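# Index the turntable one hole clockwise and reseat plunger

## Task

Rotate the turntable forward by exactly one hole in the clockwise direction as viewed from overhead, so that the plunger's pin drops all the way into the next hole. Finish with the fixture still standing upright on the deck and neither gripper touching it.

## Robot and tools

ROBOT. There are two six-joint arms, left_arm and right_arm, and each ends in a parallel two-finger gripper. The fingers point along the gripper's +z axis and close along its y axis. end_effector_position is the point midway between the finger pads, about 1 cm short of the tips. Each arm carries a wrist camera with a cable. If that cable brushes a part or the fixture, it counts as the hand touching it, and heavy force on the cable is penalised.

FRAMES. Scene frame: origin at table-top height halfway between the arms' nominal bases, +z up, +x forward over the table, left_arm toward +y. Image left and right do not match these names. Calibrated bases in the scene frame: left_arm at (+0.025, +0.326, +0.031) m, quat_wxyz (+1.000, 0, 0, +0.003); right_arm at (-0.004, -0.268, +0.031) m, quat_wxyz (+1.000, 0, 0, -0.018). Hand positions, orientations and wrist-camera poses in results are given in each arm's own base frame. Fixed cameras and the table use the scene frame. Reported hand poses can be off by a few centimetres, and more at long reach.

THE ROW. Every motion command uses a row of 14 plain numbers. This one list covers both arms, even when only one arm moves. The first 7 numbers are left_arm: waist, shoulder, elbow, wrist roll, wrist yaw, wrist pitch, then gripper opening. The last 7 are right_arm in the same order. Joint values are absolute target angles in radians, in the same form as the Joint positions line, so each row is a pose. They are not offsets. Stated ranges: waist -2.618 to 3.054, shoulder 0.000 to 3.142, elbow 0.000 to 3.142, wrist roll -2.094 to 2.094, wrist yaw -1.571 to 1.571, wrist pitch -1.571 to 1.571. A true end stop may differ by up to 0.059 rad either way. A target more than 0.059 rad beyond a stated end, and farther out than the joint's last reading, is refused. The opening is an absolute command from -1 (closed) to +1 (fully open, pads 0.094 m apart). To keep a gripper as it is, repeat its present command, because 0 is itself a command. To keep a resting joint still, resend its Joint targets value.

TOOLS.
execute_actions(actions, cameras): actions is a list of actions. Each action is a table of up to 15 rows, one row per 1/30 s control step. A short table repeats its last row until 15 steps have run. An empty list moves nothing and returns state plus images. cameras is a list of names, ["all"] or []. When it is omitted, you get images only for an empty list.
move(target, speed, blend, opening_speed, grip_force, blocking, cameras): all joints interpolate together toward target. target is one row or a list of up to 15 rows, and the whole list shares 10 s. speed is in rad/s, 0.01 to 12.57 (default 0.5), and applies to the joint with the farthest to go. Give one number, or one per target. blend, in rad, rounds the corners at intermediate targets; the default 0 stops at each one. opening_speed is how fast the opening command changes, in units per second on the -1..+1 scale, at least 0.2. grip_force is the pad force limit in newtons, 10 to 50, given as one number or one per arm. It stays in effect until changed, and lower values close slowly. blocking=false returns after about 0.5 s while motion continues, and a new move then replaces the running one. Paths do not avoid obstacles or the other arm. Faster moves and targets set deeper past contact hit and press harder.
wait(seconds 0 to 10, cameras): the arms hold their last commands, and any running move carries on.
stop(cameras): brakes a running move. Fast motion needs more distance to halt.
zoom_image(camera, region): a closer view of the newest image from cam_head_left, cam_head_right, cam_left_wrist or cam_right_wrist. region is [x0, y0, x1, y1] in pixels, at most 504 by 504. Full images are 896x504.
read_manual(section): licence texts only.
finished_scene(scene): give the number of the current scene. It ends the scene irreversibly, so call nothing after it in that reply. The goal must still hold once the robot lets go.

LIMITS ON MOTION. At each step a joint target can lead its measured angle by at most 0.339 rad for the waist, shoulder and elbow, and 2.2 rad for the wrist joints. If targets would carry a gripper more than 200 mm from where it is, that arm's targets are scaled back. Very small turns may not start at all.

RESULT LINES. Joint positions and Joint velocities give one block per arm in row order, plus the pad gap in m (or m/s). "within noise" means at rest. Joint targets shows the angles currently being driven toward. Tool commands shows the current opening commands. grip_measured is the measured opening on the command scale. With nothing held it reads up to about 2.5 mm wide, and on a hard part it reads a bit narrower than the part. It tracks your command even after contact, so a closing gripper shows no stall. Squeeze rises about 1 N per 0.001 below first touch, then jumps to the limit (about 50 to 64 N per pad at full force). To release, command well above grip_measured. Joint torques are total drive outputs, including the arm's own weight, with offsets and noise. The first three values wrap at ±28 N m. The move: line reports done, off_target (at rest more than 0.035 rad from target), moving, held or fault, and adds limits=held if steps were withheld. "joint command not followed" means the clearance check changed or withheld some targets. That check does not keep the two grippers apart. "joint sent to its limit" means a joint was clipped at its end stop. Action calls also list joint positions at some control steps.

AVOID. Do not let anything fall or end up off the table. Do not release a part while it is moving, slam or strike fixed or heavy objects, or push very hard. Keep the arms from pressing on each other, and never close one gripper on the other's fingers. Watch for MOTOR HOT: holding loads, reaching far out or pushing against something unreachable heats motors. At 90 °C that arm folds up and stays idle, and at 100 °C it goes limp. Any arm stop costs. Smooth, low-effort motion is better. While you think, the robot holds its last command, or keeps running a move you have started.

Each tool is called after "Call:" as name([rows], argument=value, ...), one row to a line, values as JSON.

## Session

Call:
execute_actions(actions=[])

Scene clock: 0.00 s.
left_arm: end_effector_position=(+0.3717, +0.0212, +0.1447) grip_measured=+1.000 end_effector_quat_wxyz=(+0.691, -0.046, +0.720, +0.036) | right_arm: end_effector_position=(+0.3662, -0.0549, +0.1339) grip_measured=+1.000 end_effector_quat_wxyz=(+0.671, +0.135, +0.726, -0.062)
Joint names: [waist, shoulder, elbow, wrist roll, wrist yaw, wrist pitch]
Joint positions: left_arm=[-0.002 1.545 0.182 -0.017 -0.116 1.321 0.094] | right_arm=[-0.036 1.532 0.189 0.115 0.24 1.248 0.094]
Joint velocities: within noise
Joint torques (N m): no reading
Heat: left arm: 30 °C; right arm: 31 °C.
Joint targets: left_arm=[-0.002 1.540 0.186 -0.017 -0.116 1.320] | right_arm=[-0.036 1.528 0.193 0.114 0.240 1.243]
Tool commands: left_gripper/opening=+1.0 right_gripper/opening=+1.0

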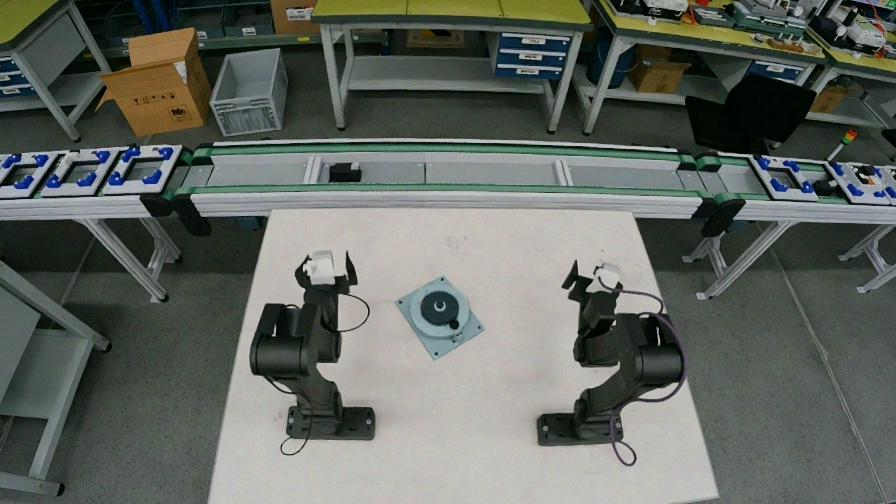

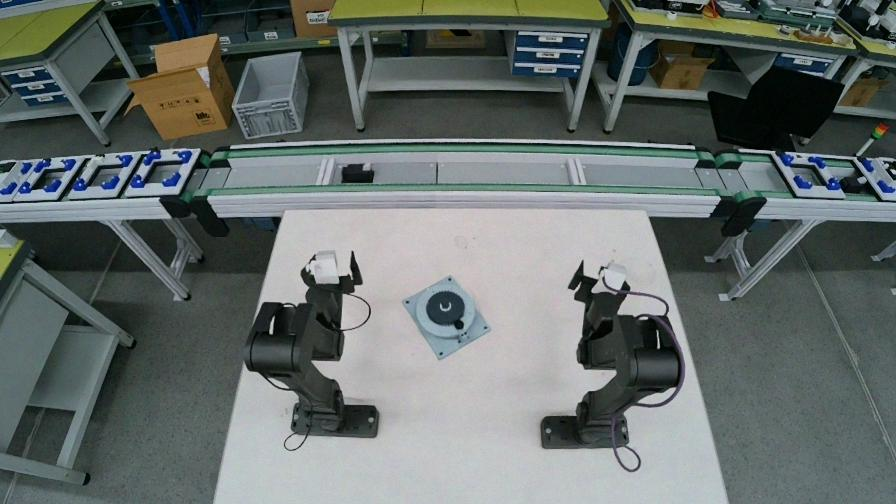

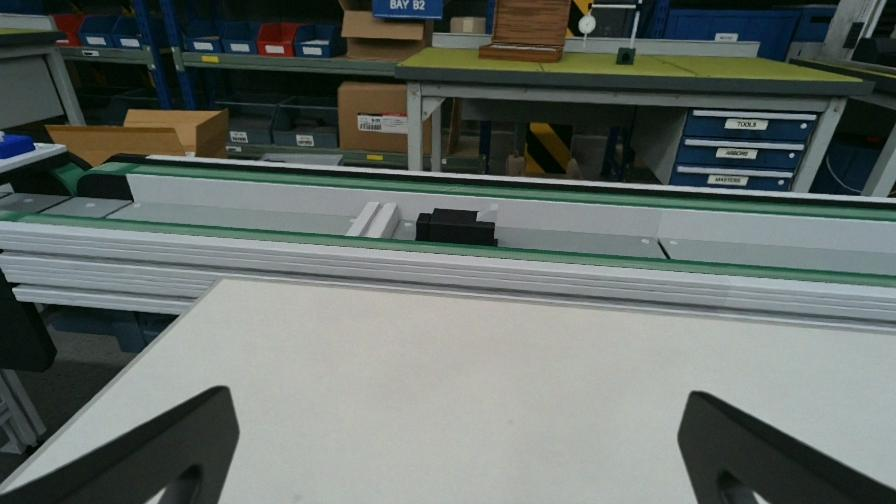

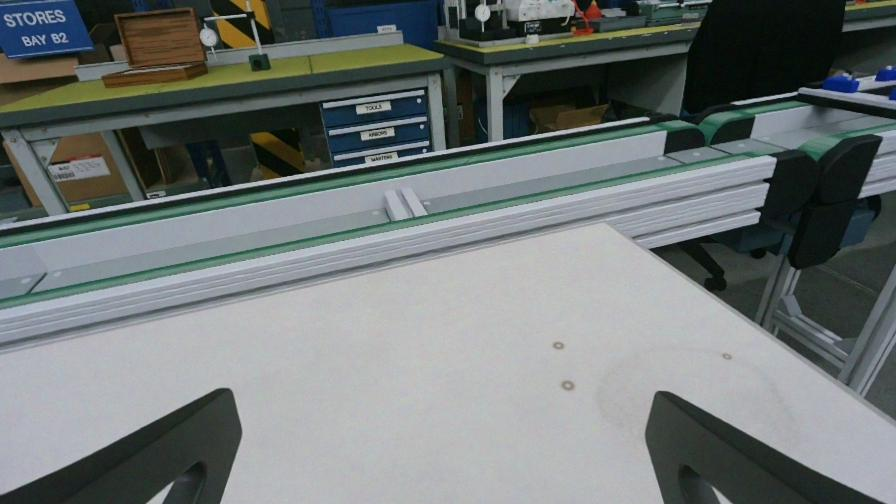

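Call:
zoom_image(camera="cam_head_left", region=[380, 260, 500, 370])

Call:
zoom_image(camera="cam_head_right", region=[390, 260, 510, 370])

Scaled by 4.200 from the camera's 896x504 image, which has a finer 1280x720 frame.

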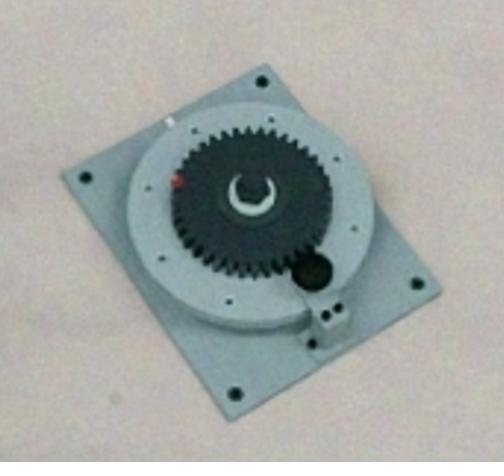

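Scaled by 4.200 from the camera's 896x504 image, which has a finer 1280x720 frame.

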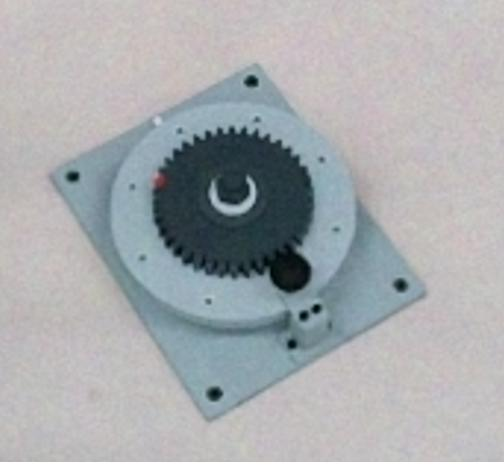

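Call:
move([
  [-0.4,1.995,1.4,0,0,-0.5,1,-0.036,1.528,0.193,0.114,0.24,1.243,1],
  [-0.77,1.995,1.835,0,0,-1.41,1,-0.036,1.528,0.193,0.114,0.24,1.243,1],
], speed=1, blend=0.1, cameras=["all"])

Scene clock: 48.77 s.
left_arm: end_effector_position=(+0.2713, -0.2631, +0.1289) grip_measured=+1.000 end_effector_quat_wxyz=(+0.005, +0.373, +0.928, -0.001) | right_arm: end_effector_position=(+0.3662, -0.0549, +0.1339) grip_measured=+1.000 end_effector_quat_wxyz=(+0.671, +0.135, +0.726, -0.062)
Joint names: [waist, shoulder, elbow, wrist roll, wrist yaw, wrist pitch]
Joint positions: left_arm=[-0.774 1.976 1.809 -0.01 -0.002 -1.394 0.094] | right_arm=[-0.036 1.532 0.189 0.115 0.24 1.248 0.094]
Joint torques (N m): left_arm=[0.27 -8.68 6.98 0.12 0.01 0.25] | right_arm=[-0.1 -4.52 6.15 -0.01 0.01 1.7]
Heat: left arm: 32 °C; right arm: 33 °C.
Joint targets: left_arm=[-0.770 1.995 1.835 0.000 0.000 -1.410] | right_arm=[-0.036 1.528 0.193 0.114 0.240 1.243]
move: done

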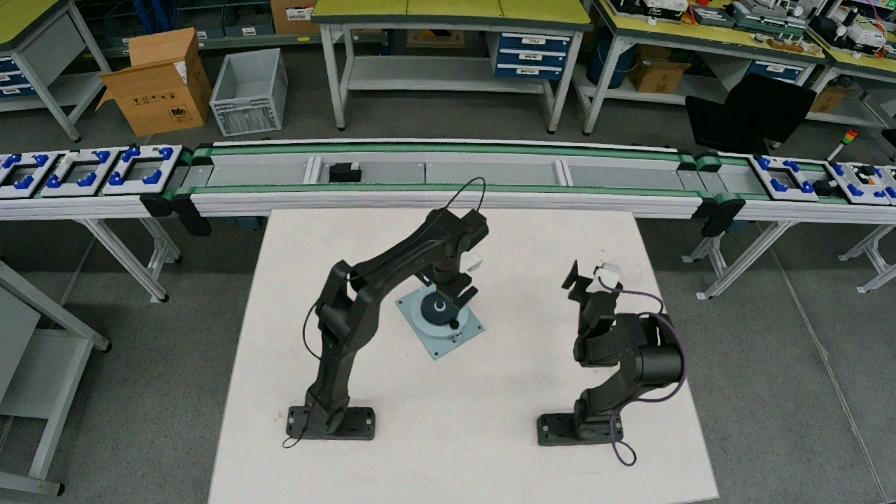

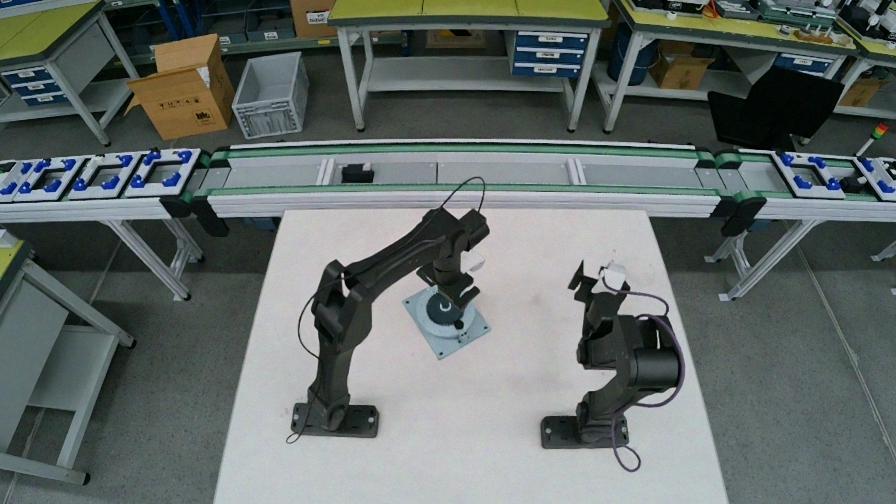

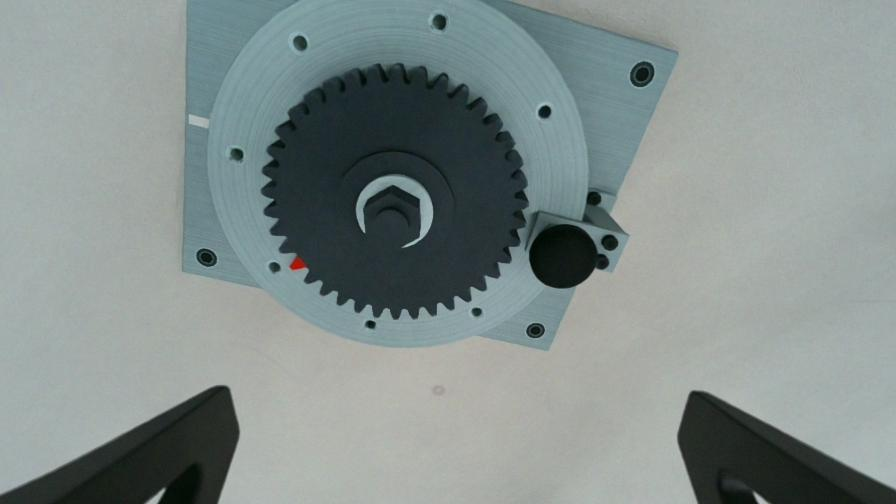

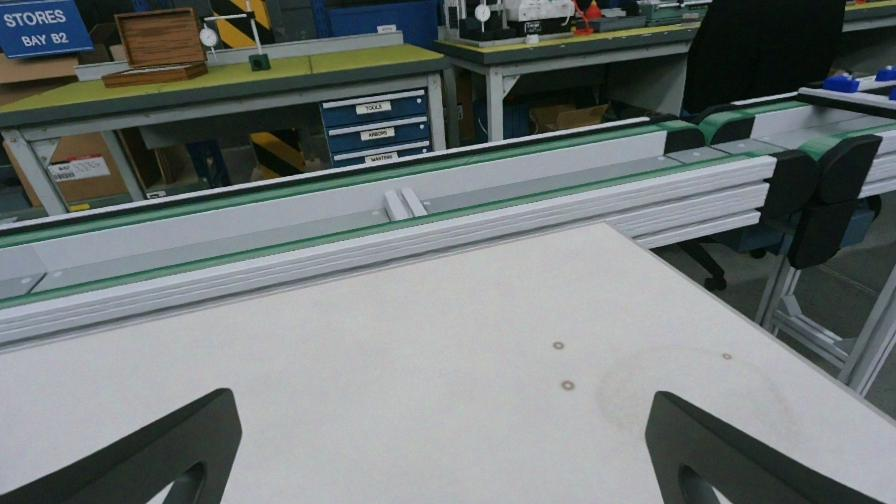

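Call:
move(target=[-0.77,1.995,1.835,0,0,-1.41,1,0.893,0.863,0.218,0,0,0.145,1], speed=0.8, cameras=["cam_head_left","cam_right_wrist"])

Scene clock: 99.30 s.
left_arm: end_effector_position=(+0.2713, -0.2631, +0.1289) grip_measured=+1.000 end_effector_quat_wxyz=(+0.005, +0.373, +0.928, -0.001) | right_arm: end_effector_position=(+0.1878, +0.2277, +0.0866) grip_measured=+1.000 end_effector_quat_wxyz=(+0.451, -0.365, +0.787, +0.210)
Joint names: [waist, shoulder, elbow, wrist roll, wrist yaw, wrist pitch]
Joint positions: left_arm=[-0.774 1.976 1.809 -0.01 -0.002 -1.394 0.094] | right_arm=[0.885 0.876 0.193 0.009 0.012 0.154 0.094]
Joint torques (N m): left_arm=[0.25 -8.72 7.02 0.12 0 0.23] | right_arm=[0.64 -1.94 11.14 -0.07 -0.14 1.58]
Heat: left arm: 32 °C; right arm: 35 °C.
Joint targets: left_arm=[-0.770 1.995 1.835 0.000 0.000 -1.410] | right_arm=[0.893 0.863 0.218 0.000 0.000 0.145]
move: done
Images, in order (width x height): cam_head_left 896x504, cam_right_wrist 896x504.

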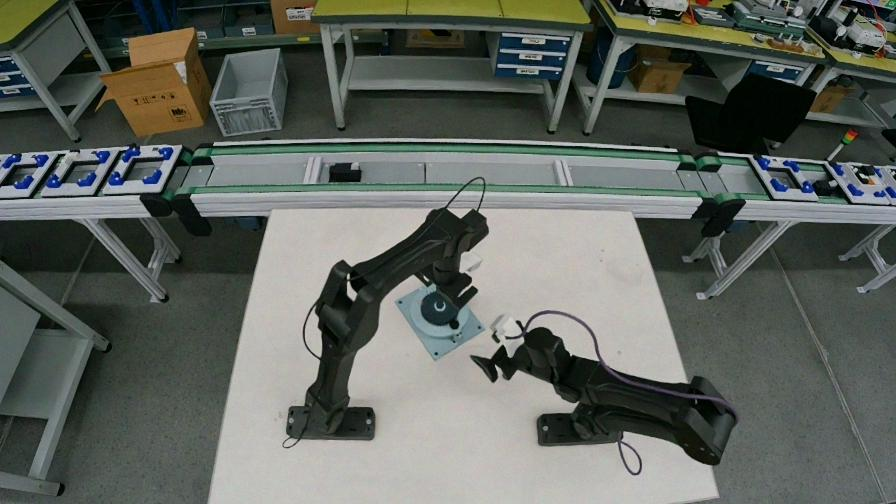

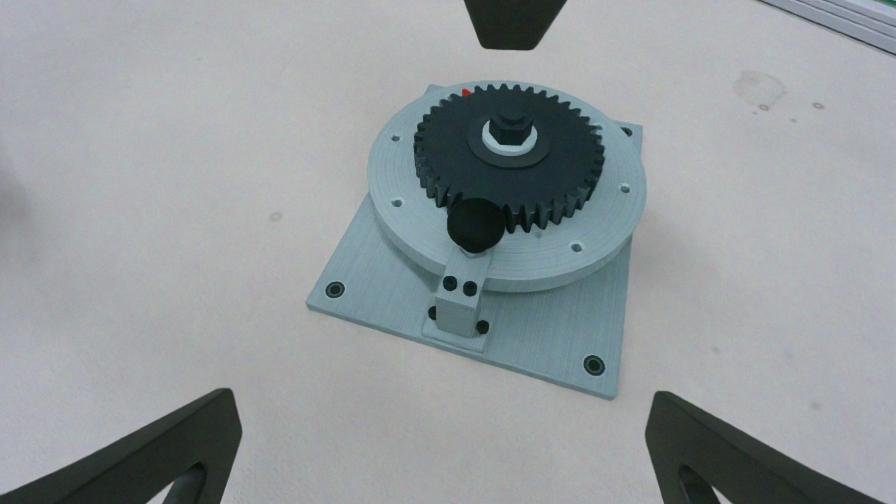

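Call:
zoom_image(camera="cam_right_wrist", region=[400, 160, 560, 350])

Scaled by 2.653 from the camera's 896x504 image, which has a finer 1280x720 frame.

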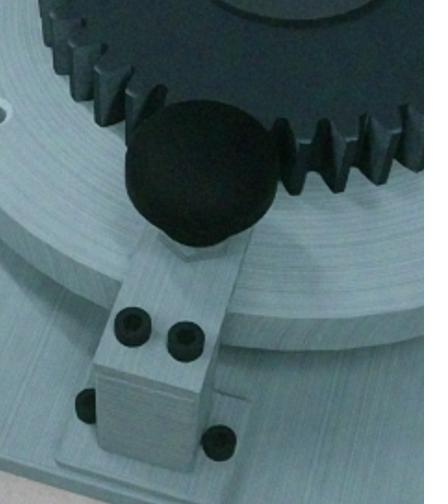

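Call:
move(target=[-0.35,1.8,1.6,0,0,-1.3,1,0.862,1.564,0.102,0,0,1.112,1], speed=0.7, cameras=["cam_head_left","cam_right_wrist","cam_left_wrist"])

Scene clock: 171.33 s.
left_arm: end_effector_position=(+0.3279, -0.1185, +0.1279) grip_measured=+1.000 end_effector_quat_wxyz=(+0.016, +0.169, +0.985, -0.002) | right_arm: end_effector_position=(+0.2206, +0.2608, +0.0622) grip_measured=+1.000 end_effector_quat_wxyz=(+0.522, -0.340, +0.744, +0.241)
Joint names: [waist, shoulder, elbow, wrist roll, wrist yaw, wrist pitch]
Joint positions: left_arm=[-0.35 1.835 1.614 -0.009 -0.001 -1.318 0.094] | right_arm=[0.871 1.554 0.109 0.007 0.009 1.1 0.094]
Joint torques (N m): left_arm=[-0.05 -12.46 3.95 0.13 0 0.69] | right_arm=[-0.94 -3.15 4.49 -0.06 -0.11 1.86]
Heat: left arm: 32 °C; right arm: 35 °C.
Joint targets: left_arm=[-0.350 1.800 1.600 0.000 0.000 -1.300] | right_arm=[0.862 1.564 0.102 0.000 0.000 1.112]
move: done
Images, in order (width x height): cam_head_left 896x504, cam_left_wrist 896x504, cam_right_wrist 896x504.

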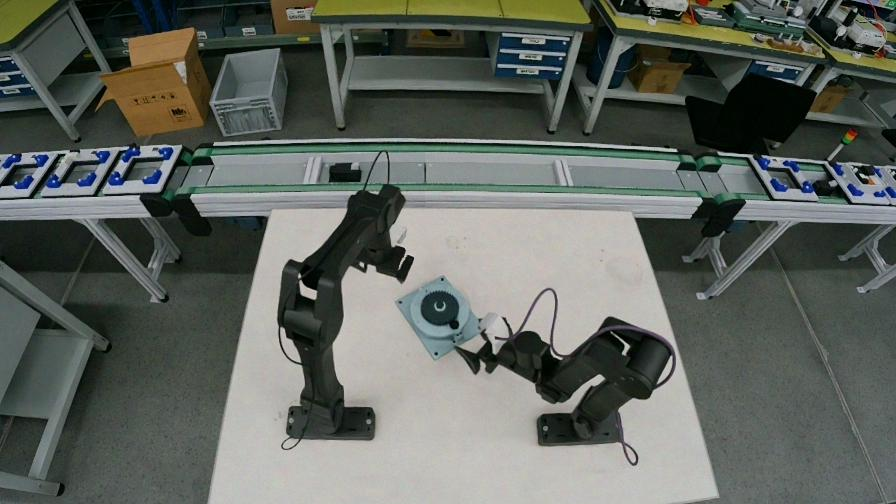

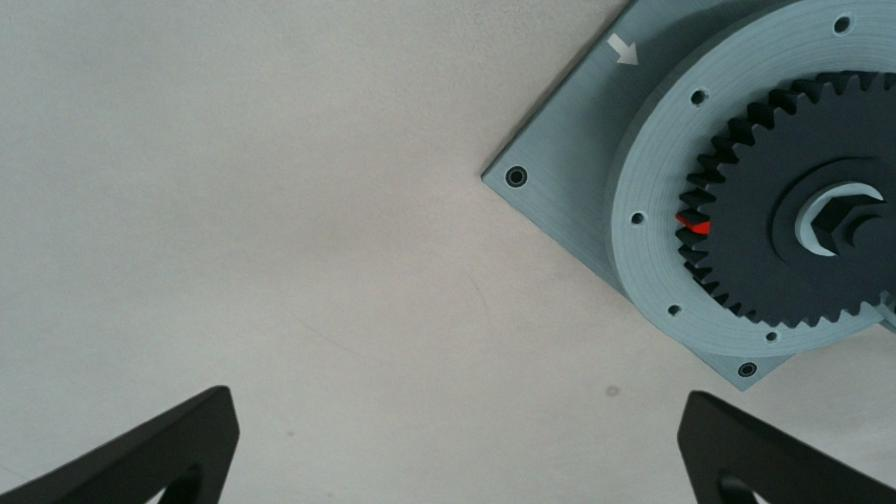

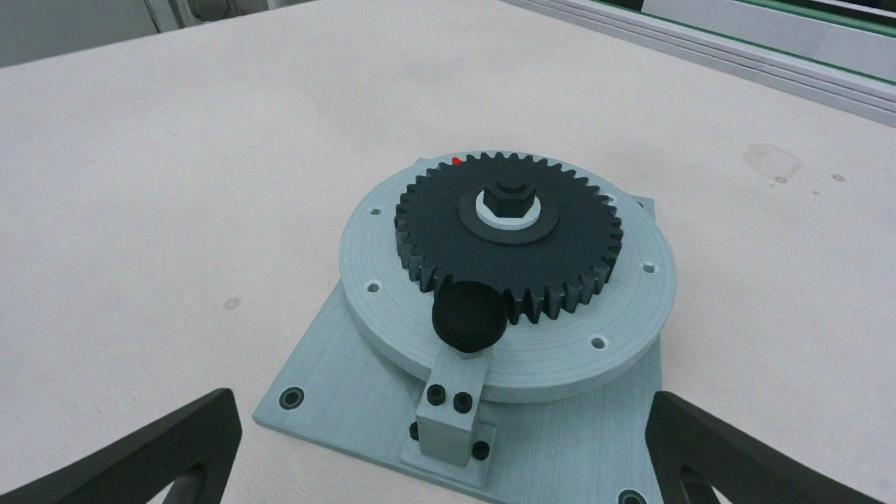

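Call:
move(target=[-0.35,1.8,1.6,0,0,-1.3,1,0.85,1.811,0.244,0,0,1.218,1], speed=0.4, cameras=["cam_right_wrist"])

Scene clock: 189.30 s.
left_arm: end_effector_position=(+0.3279, -0.1185, +0.1279) grip_measured=+1.000 end_effector_quat_wxyz=(+0.016, +0.169, +0.985, -0.002) | right_arm: end_effector_position=(+0.2453, +0.2833, +0.0419) grip_measured=+1.000 end_effector_quat_wxyz=(+0.516, -0.338, +0.751, +0.235)
Joint names: [waist, shoulder, elbow, wrist roll, wrist yaw, wrist pitch]
Joint positions: left_arm=[-0.35 1.835 1.614 -0.009 -0.001 -1.318 0.094] | right_arm=[0.859 1.797 0.231 0.007 0.009 1.201 0.094]
Joint torques (N m): left_arm=[-0.05 -12.45 3.96 0.12 0.01 0.69] | right_arm=[-0.87 -4.44 5.57 -0.05 -0.11 1.89]
Heat: left arm: 33 °C; right arm: 36 °C.
Joint targets: left_arm=[-0.350 1.800 1.600 0.000 0.000 -1.300] | right_arm=[0.850 1.811 0.244 0.000 0.000 1.218]
move: done
Images, in order (width x height): cam_right_wrist 896x504.

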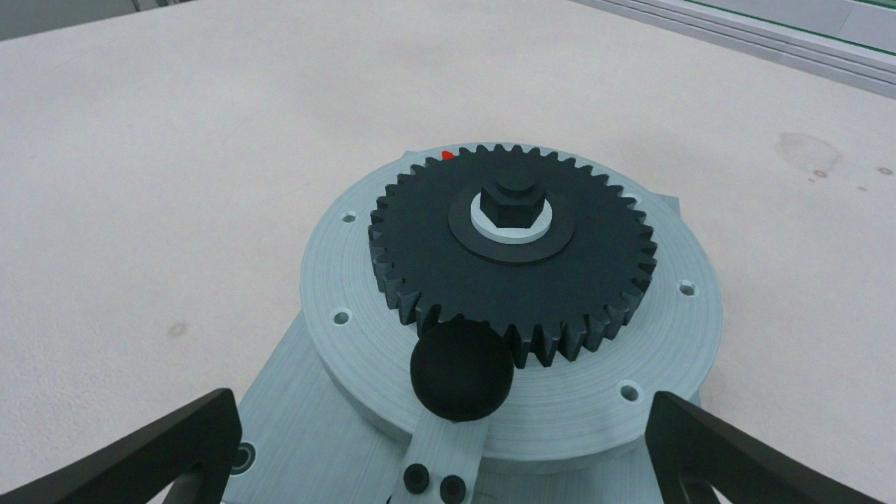

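Call:
move(target=[-0.35,1.8,1.6,0,0,-1.3,1,0.842,1.980,0.345,0,0,1.288,1], speed=0.3, cameras=["cam_right_wrist","cam_head_left"])

Call:
zoom_image(camera="cam_right_wrist", region=[200, 240, 680, 504])

Scene clock: 198.30 s.
left_arm: end_effector_position=(+0.3279, -0.1185, +0.1279) grip_measured=+1.000 end_effector_quat_wxyz=(+0.016, +0.169, +0.985, -0.002) | right_arm: end_effector_position=(+0.2650, +0.3013, +0.0261) grip_measured=+1.000 end_effector_quat_wxyz=(+0.519, -0.335, +0.751, +0.233)
Joint names: [waist, shoulder, elbow, wrist roll, wrist yaw, wrist pitch]
Joint positions: left_arm=[-0.35 1.835 1.614 -0.009 -0.001 -1.318 0.094] | right_arm=[0.851 1.962 0.335 0.006 0.008 1.266 0.094]
Joint torques (N m): left_arm=[-0.03 -12.48 3.95 0.12 0 0.68] | right_arm=[-0.95 -5.26 4.88 -0.05 -0.09 1.95]
Heat: left arm: 34 °C; right arm: 36 °C.
Joint targets: left_arm=[-0.350 1.800 1.600 0.000 0.000 -1.300] | right_arm=[0.842 1.980 0.345 0.000 0.000 1.288]
move: done
Images, in order (width x height): cam_head_left 896x504, cam_right_wrist 896x504.

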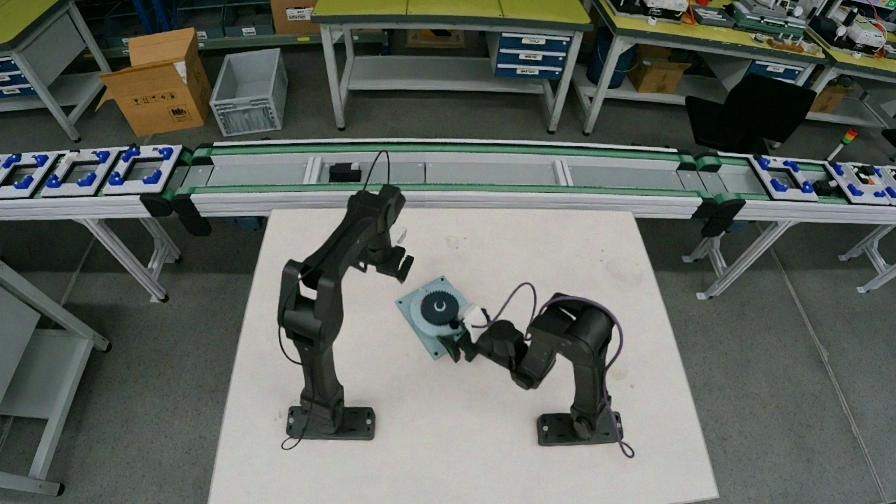

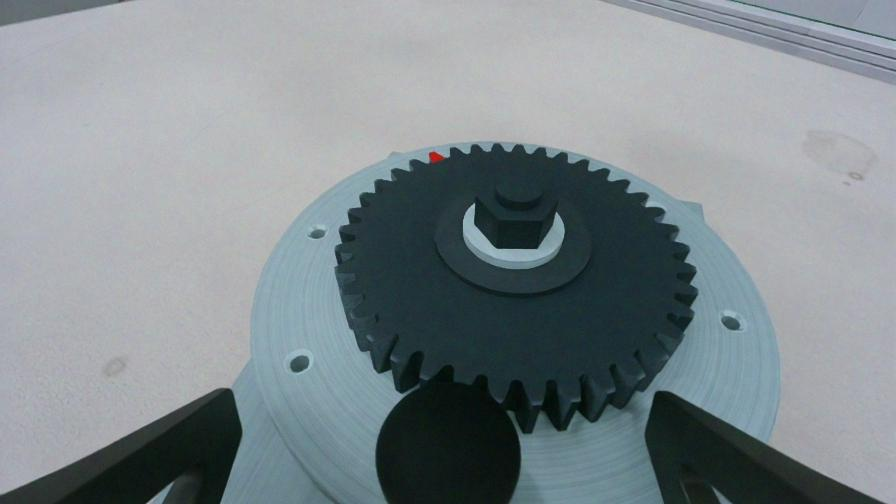

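Scaled by 1.050 from the camera's 896x504 image, which has a finer 1280x720 frame.

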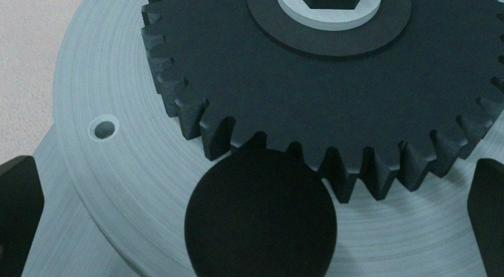

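Call:
move(target=[-0.35,1.8,1.6,0,0,-1.3,1,0.842,1.980,0.345,0,0,1.288,-0.6], opening_speed=0.8, cameras=["cam_right_wrist"])

Scene clock: 211.53 s.
left_arm: end_effector_position=(+0.3279, -0.1185, +0.1279) grip_measured=+1.000 end_effector_quat_wxyz=(+0.016, +0.169, +0.985, -0.002) | right_arm: end_effector_position=(+0.2723, +0.2953, +0.0267) grip_measured=-0.478 end_effector_quat_wxyz=(+0.525, -0.324, +0.755, +0.222)
Joint names: [waist, shoulder, elbow, wrist roll, wrist yaw, wrist pitch]
Joint positions: left_arm=[-0.35 1.835 1.614 -0.009 -0.001 -1.318 0.094] | right_arm=[0.837 1.964 0.335 0.006 0.03 1.271 0.025]
Joint torques (N m): left_arm=[-0.05 -12.44 3.9 0.12 0 0.69] | right_arm=[0.4 -5.45 4.79 -0.03 -0.32 1.9]
Heat: left arm: 34 °C; right arm: 36 °C.
Joint targets: left_arm=[-0.350 1.800 1.600 0.000 0.000 -1.300] | right_arm=[0.842 1.980 0.345 0.000 0.000 1.288]
move: done
Images, in order (width x height): cam_right_wrist 896x504.

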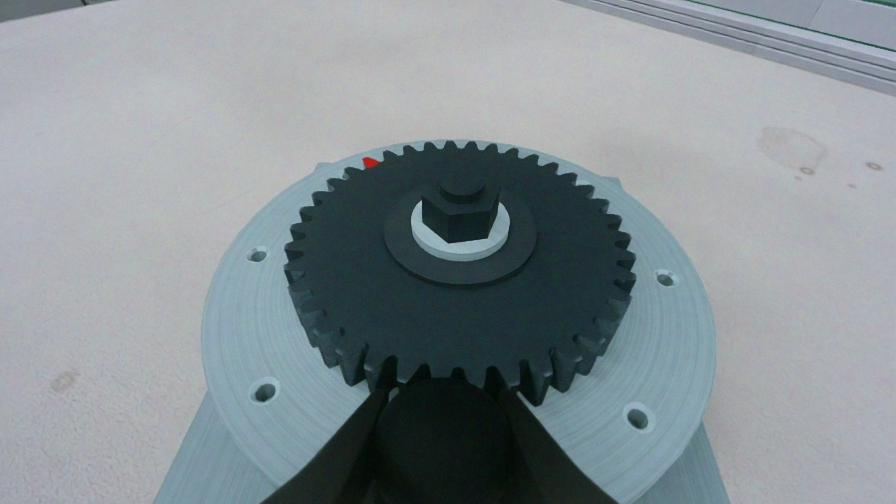

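Call:
move(target=[-0.35,1.8,1.6,0,0,-1.3,1,0.842,1.912,0.343,0,0,1.221,-0.6], speed=0.1, cameras=["cam_right_wrist","cam_head_left"])

Call:
zoom_image(camera="cam_head_left", region=[380, 260, 500, 370])

Scene clock: 226.77 s.
left_arm: end_effector_position=(+0.3279, -0.1185, +0.1279) grip_measured=+1.000 end_effector_quat_wxyz=(+0.016, +0.169, +0.985, -0.002) | right_arm: end_effector_position=(+0.2720, +0.2949, +0.0265) grip_measured=-0.478 end_effector_quat_wxyz=(+0.519, -0.326, +0.759, +0.219)
Joint names: [waist, shoulder, elbow, wrist roll, wrist yaw, wrist pitch]
Joint positions: left_arm=[-0.35 1.835 1.614 -0.009 -0.001 -1.318 0.094] | right_arm=[0.837 1.941 0.339 0.006 0.03 1.229 0.025]
Joint torques (N m): left_arm=[-0.02 -12.46 3.95 0.12 0.01 0.67] | right_arm=[0.42 -8.99 4.44 -0.03 -0.32 1.65]
Heat: left arm: 35 °C; right arm: 38 °C.
Joint targets: left_arm=[-0.350 1.800 1.600 0.000 0.000 -1.300] | right_arm=[0.842 1.912 0.343 0.000 0.000 1.221]
move: done
Images, in order (width x height): cam_head_left 896x504, cam_right_wrist 896x504.

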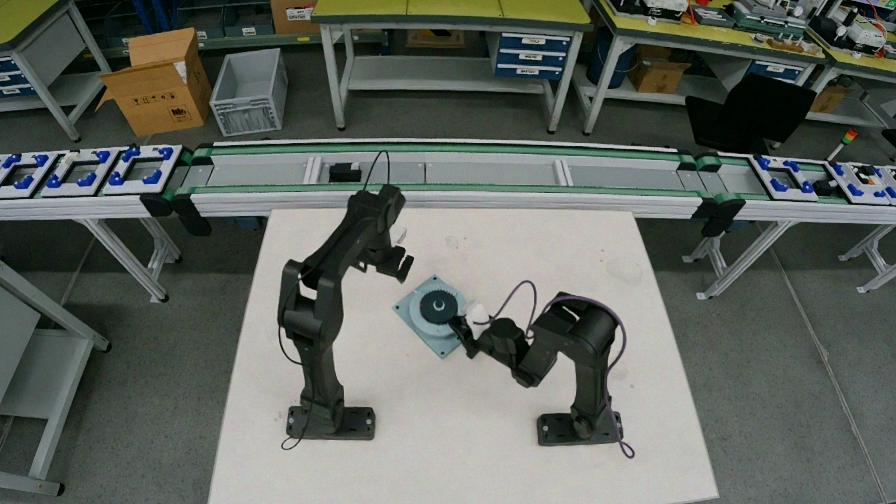

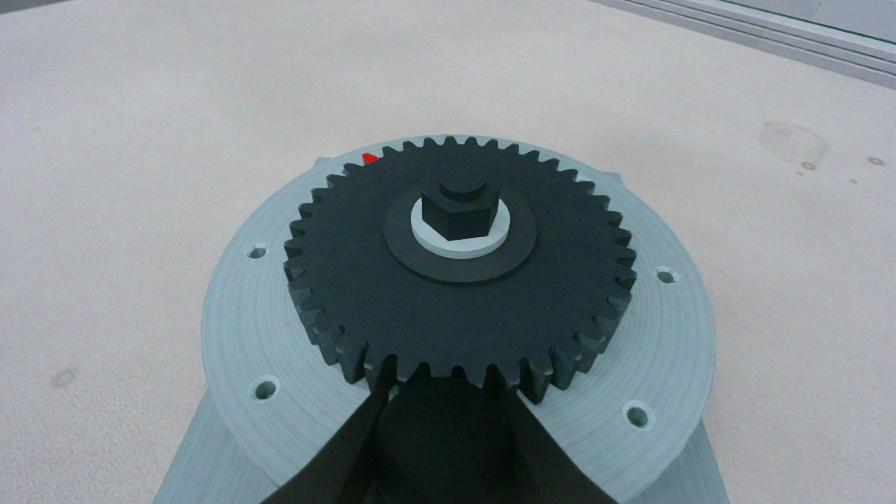

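Scaled by 4.200 from the camera's 896x504 image, which has a finer 1280x720 frame.

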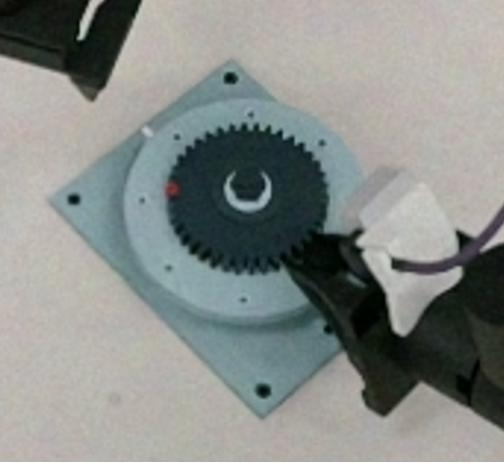

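Call:
move(target=[-0.35,1.8,1.6,0,0,-1.3,1,0.842,1.844,0.342,0,0,1.154,-0.6], speed=0.1, cameras=["cam_right_wrist","cam_head_left"])

Call:
zoom_image(camera="cam_right_wrist", region=[250, 340, 650, 504])

Scene clock: 234.03 s.
left_arm: end_effector_position=(+0.3279, -0.1185, +0.1279) grip_measured=+1.000 end_effector_quat_wxyz=(+0.016, +0.169, +0.985, -0.002) | right_arm: end_effector_position=(+0.2712, +0.2942, +0.0268) grip_measured=-0.478 end_effector_quat_wxyz=(+0.506, -0.330, +0.768, +0.213)
Joint names: [waist, shoulder, elbow, wrist roll, wrist yaw, wrist pitch]
Joint positions: left_arm=[-0.35 1.835 1.614 -0.009 -0.001 -1.318 0.094] | right_arm=[0.837 1.887 0.349 0.006 0.03 1.129 0.025]
Joint torques (N m): left_arm=[-0.03 -12.45 3.93 0.11 0 0.69] | right_arm=[0.38 -9.92 3.79 -0.04 -0.31 1.93]
Heat: left arm: 35 °C; right arm: 38 °C.
Joint targets: left_arm=[-0.350 1.800 1.600 0.000 0.000 -1.300] | right_arm=[0.842 1.844 0.342 0.000 0.000 1.154]
move: off_target (right_arm); right_arm: the shoulder is farthest, 0.043 rad from its target
Images, in order (width x height): cam_head_left 896x504, cam_right_wrist 896x504.

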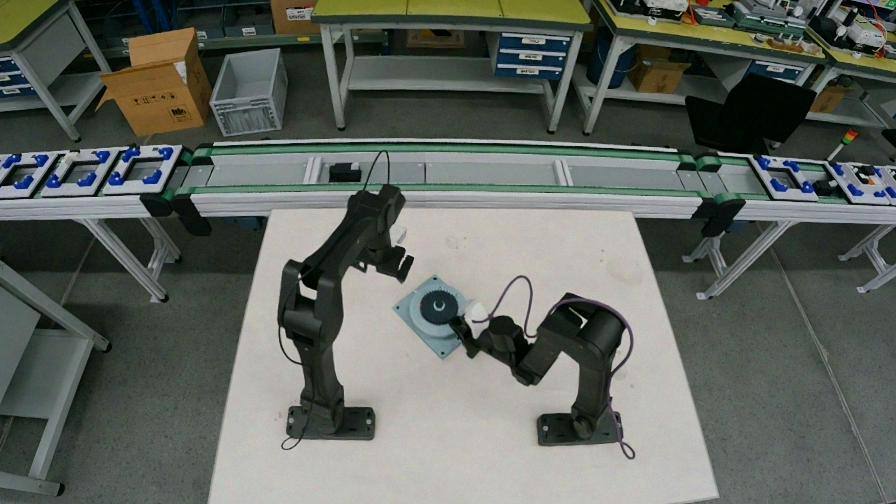

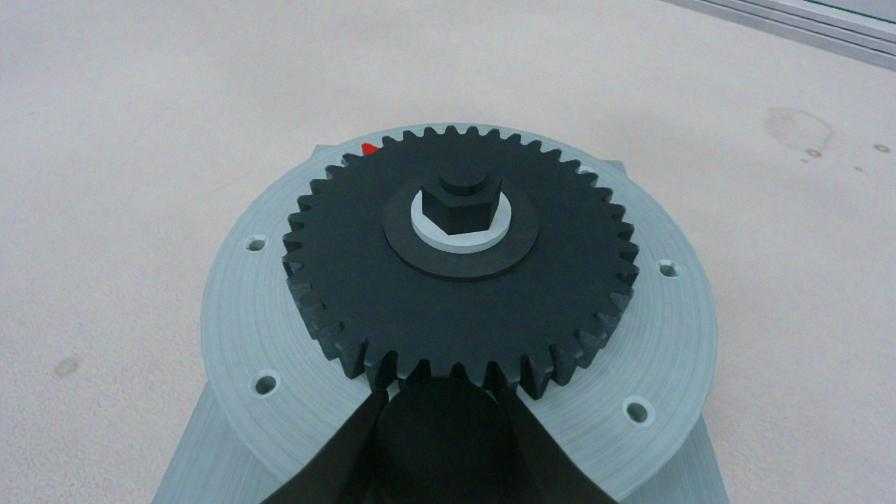

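Scaled by 1.260 from the camera's 896x504 image, which has a finer 1280x720 frame.

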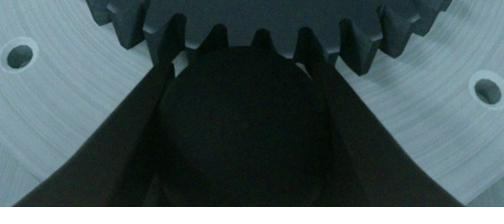

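Call:
move(target=[-0.35,1.8,1.6,0,0,-1.3,1,0.842,1.78,0.342,0,0,1.12,-0.6], speed=0.1, cameras=["cam_right_wrist","cam_head_left"])

Call:
zoom_image(camera="cam_head_left", region=[380, 260, 500, 370])

Scene clock: 241.33 s.
left_arm: end_effector_position=(+0.3279, -0.1185, +0.1279) grip_measured=+1.000 end_effector_quat_wxyz=(+0.016, +0.169, +0.985, -0.002) | right_arm: end_effector_position=(+0.2680, +0.2920, +0.0274) grip_measured=-0.478 end_effector_quat_wxyz=(+0.493, -0.335, +0.775, +0.210)
Joint names: [waist, shoulder, elbow, wrist roll, wrist yaw, wrist pitch]
Joint positions: left_arm=[-0.35 1.835 1.614 -0.009 -0.001 -1.318 0.094] | right_arm=[0.837 1.837 0.349 0.006 0.025 1.047 0.025]
Joint torques (N m): left_arm=[-0.01 -12.48 3.95 0.12 0 0.69] | right_arm=[0.42 -10.86 4.14 -0.04 -0.26 2.36]
Heat: left arm: 35 °C; right arm: 38 °C.
Joint targets: left_arm=[-0.350 1.800 1.600 0.000 0.000 -1.300] | right_arm=[0.842 1.780 0.342 0.000 0.000 1.120]
move: off_target (right_arm); right_arm: the wrist pitch is farthest, 0.073 rad from its target
Images, in order (width x height): cam_head_left 896x504, cam_right_wrist 896x504.

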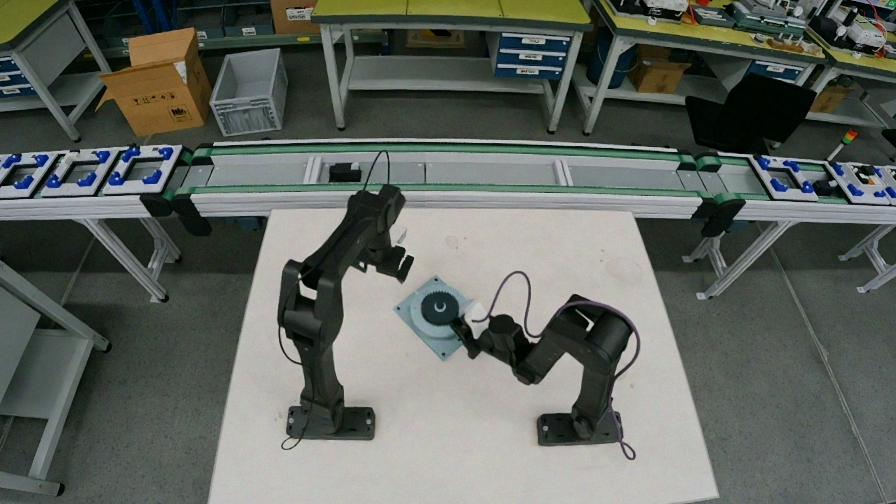

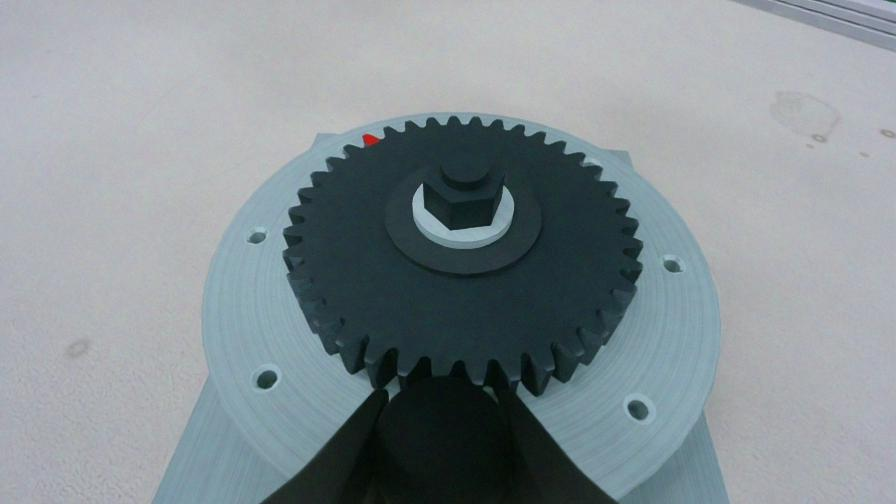

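Scaled by 4.200 from the camera's 896x504 image, which has a finer 1280x720 frame.

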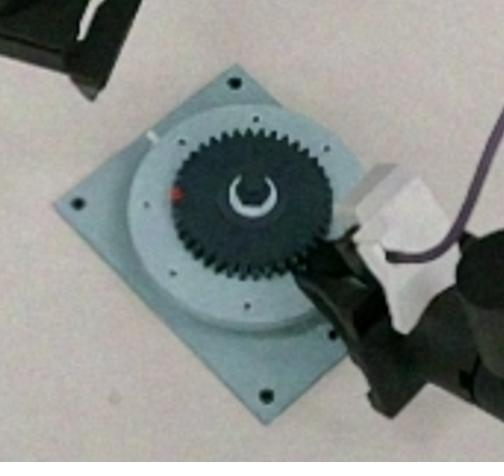

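Call:
move(target=[-0.35,1.8,1.6,0,0,-1.3,1,0.842,1.78,0.342,0,0,1.24,-0.6], speed=0.1, cameras=["cam_right_wrist"])

Call:
move(target=[-0.35,1.8,1.6,0,0,-1.3,1,0.842,1.74,0.342,0,0,1.34,-0.6], speed=0.1, cameras=["cam_right_wrist"])

Scene clock: 256.10 s.
left_arm: end_effector_position=(+0.3279, -0.1185, +0.1279) grip_measured=+1.000 end_effector_quat_wxyz=(+0.016, +0.169, +0.985, -0.002) | right_arm: end_effector_position=(+0.2675, +0.2917, +0.0295) grip_measured=-0.478 end_effector_quat_wxyz=(+0.497, -0.334, +0.772, +0.212)
Joint names: [waist, shoulder, elbow, wrist roll, wrist yaw, wrist pitch]
Joint positions: left_arm=[-0.35 1.835 1.614 -0.009 -0.001 -1.318 0.094] | right_arm=[0.837 1.837 0.342 0.006 0.024 1.066 0.025]
Joint torques (N m): left_arm=[-0.02 -12.48 3.96 0.12 0.01 0.68] | right_arm=[0.44 -10.81 4.68 -0.04 -0.25 3.28]
Heat: left arm: 35 °C; right arm: 41 °C.
Joint targets: left_arm=[-0.350 1.800 1.600 0.000 0.000 -1.300] | right_arm=[0.842 1.780 0.342 0.000 0.000 1.240]
move: off_target (right_arm); right_arm: the wrist pitch is farthest, 0.174 rad from its target
Images, in order (width x height): cam_right_wrist 896x504.

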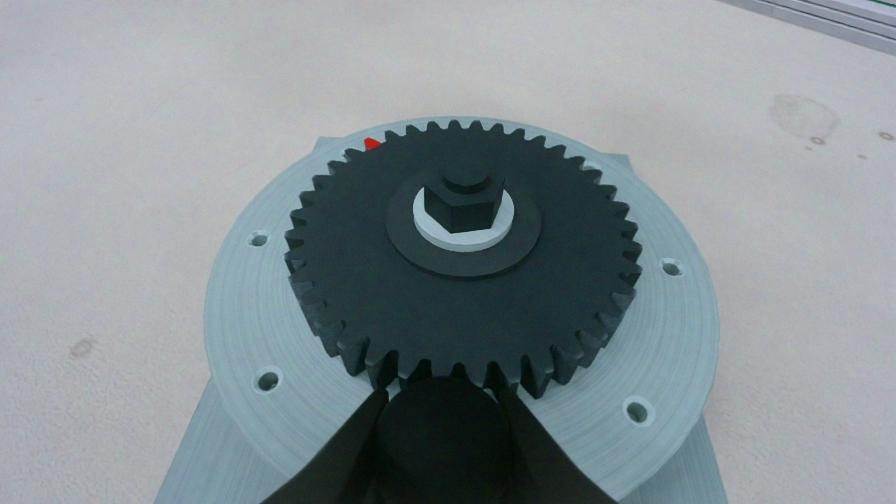

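Scene clock: 257.33 s.
left_arm: end_effector_position=(+0.3279, -0.1185, +0.1279) grip_measured=+1.000 end_effector_quat_wxyz=(+0.016, +0.169, +0.985, -0.002) | right_arm: end_effector_position=(+0.2665, +0.2912, +0.0333) grip_measured=-0.478 end_effector_quat_wxyz=(+0.504, -0.332, +0.768, +0.216)
Joint names: [waist, shoulder, elbow, wrist roll, wrist yaw, wrist pitch]
Joint positions: left_arm=[-0.35 1.835 1.614 -0.009 -0.001 -1.318 0.094] | right_arm=[0.837 1.832 0.33 0.006 0.022 1.091 0.025]
Joint torques (N m): left_arm=[-0.06 -12.48 3.89 0.12 0.01 0.68] | right_arm=[0.42 -13.6 5.81 -0.05 -0.23 3.96]
Heat: left arm: 35 °C; right arm: 42 °C.
Joint targets: left_arm=[-0.350 1.800 1.600 0.000 0.000 -1.300] | right_arm=[0.842 1.740 0.342 0.000 0.000 1.340]
move: off_target (right_arm); right_arm: the wrist pitch is farthest, 0.249 rad from its target
Images, in order (width x height): cam_right_wrist 896x504.

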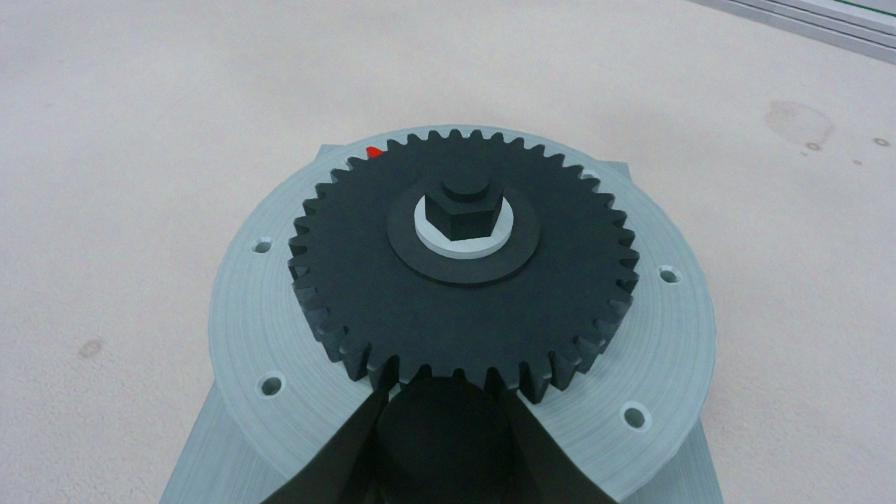

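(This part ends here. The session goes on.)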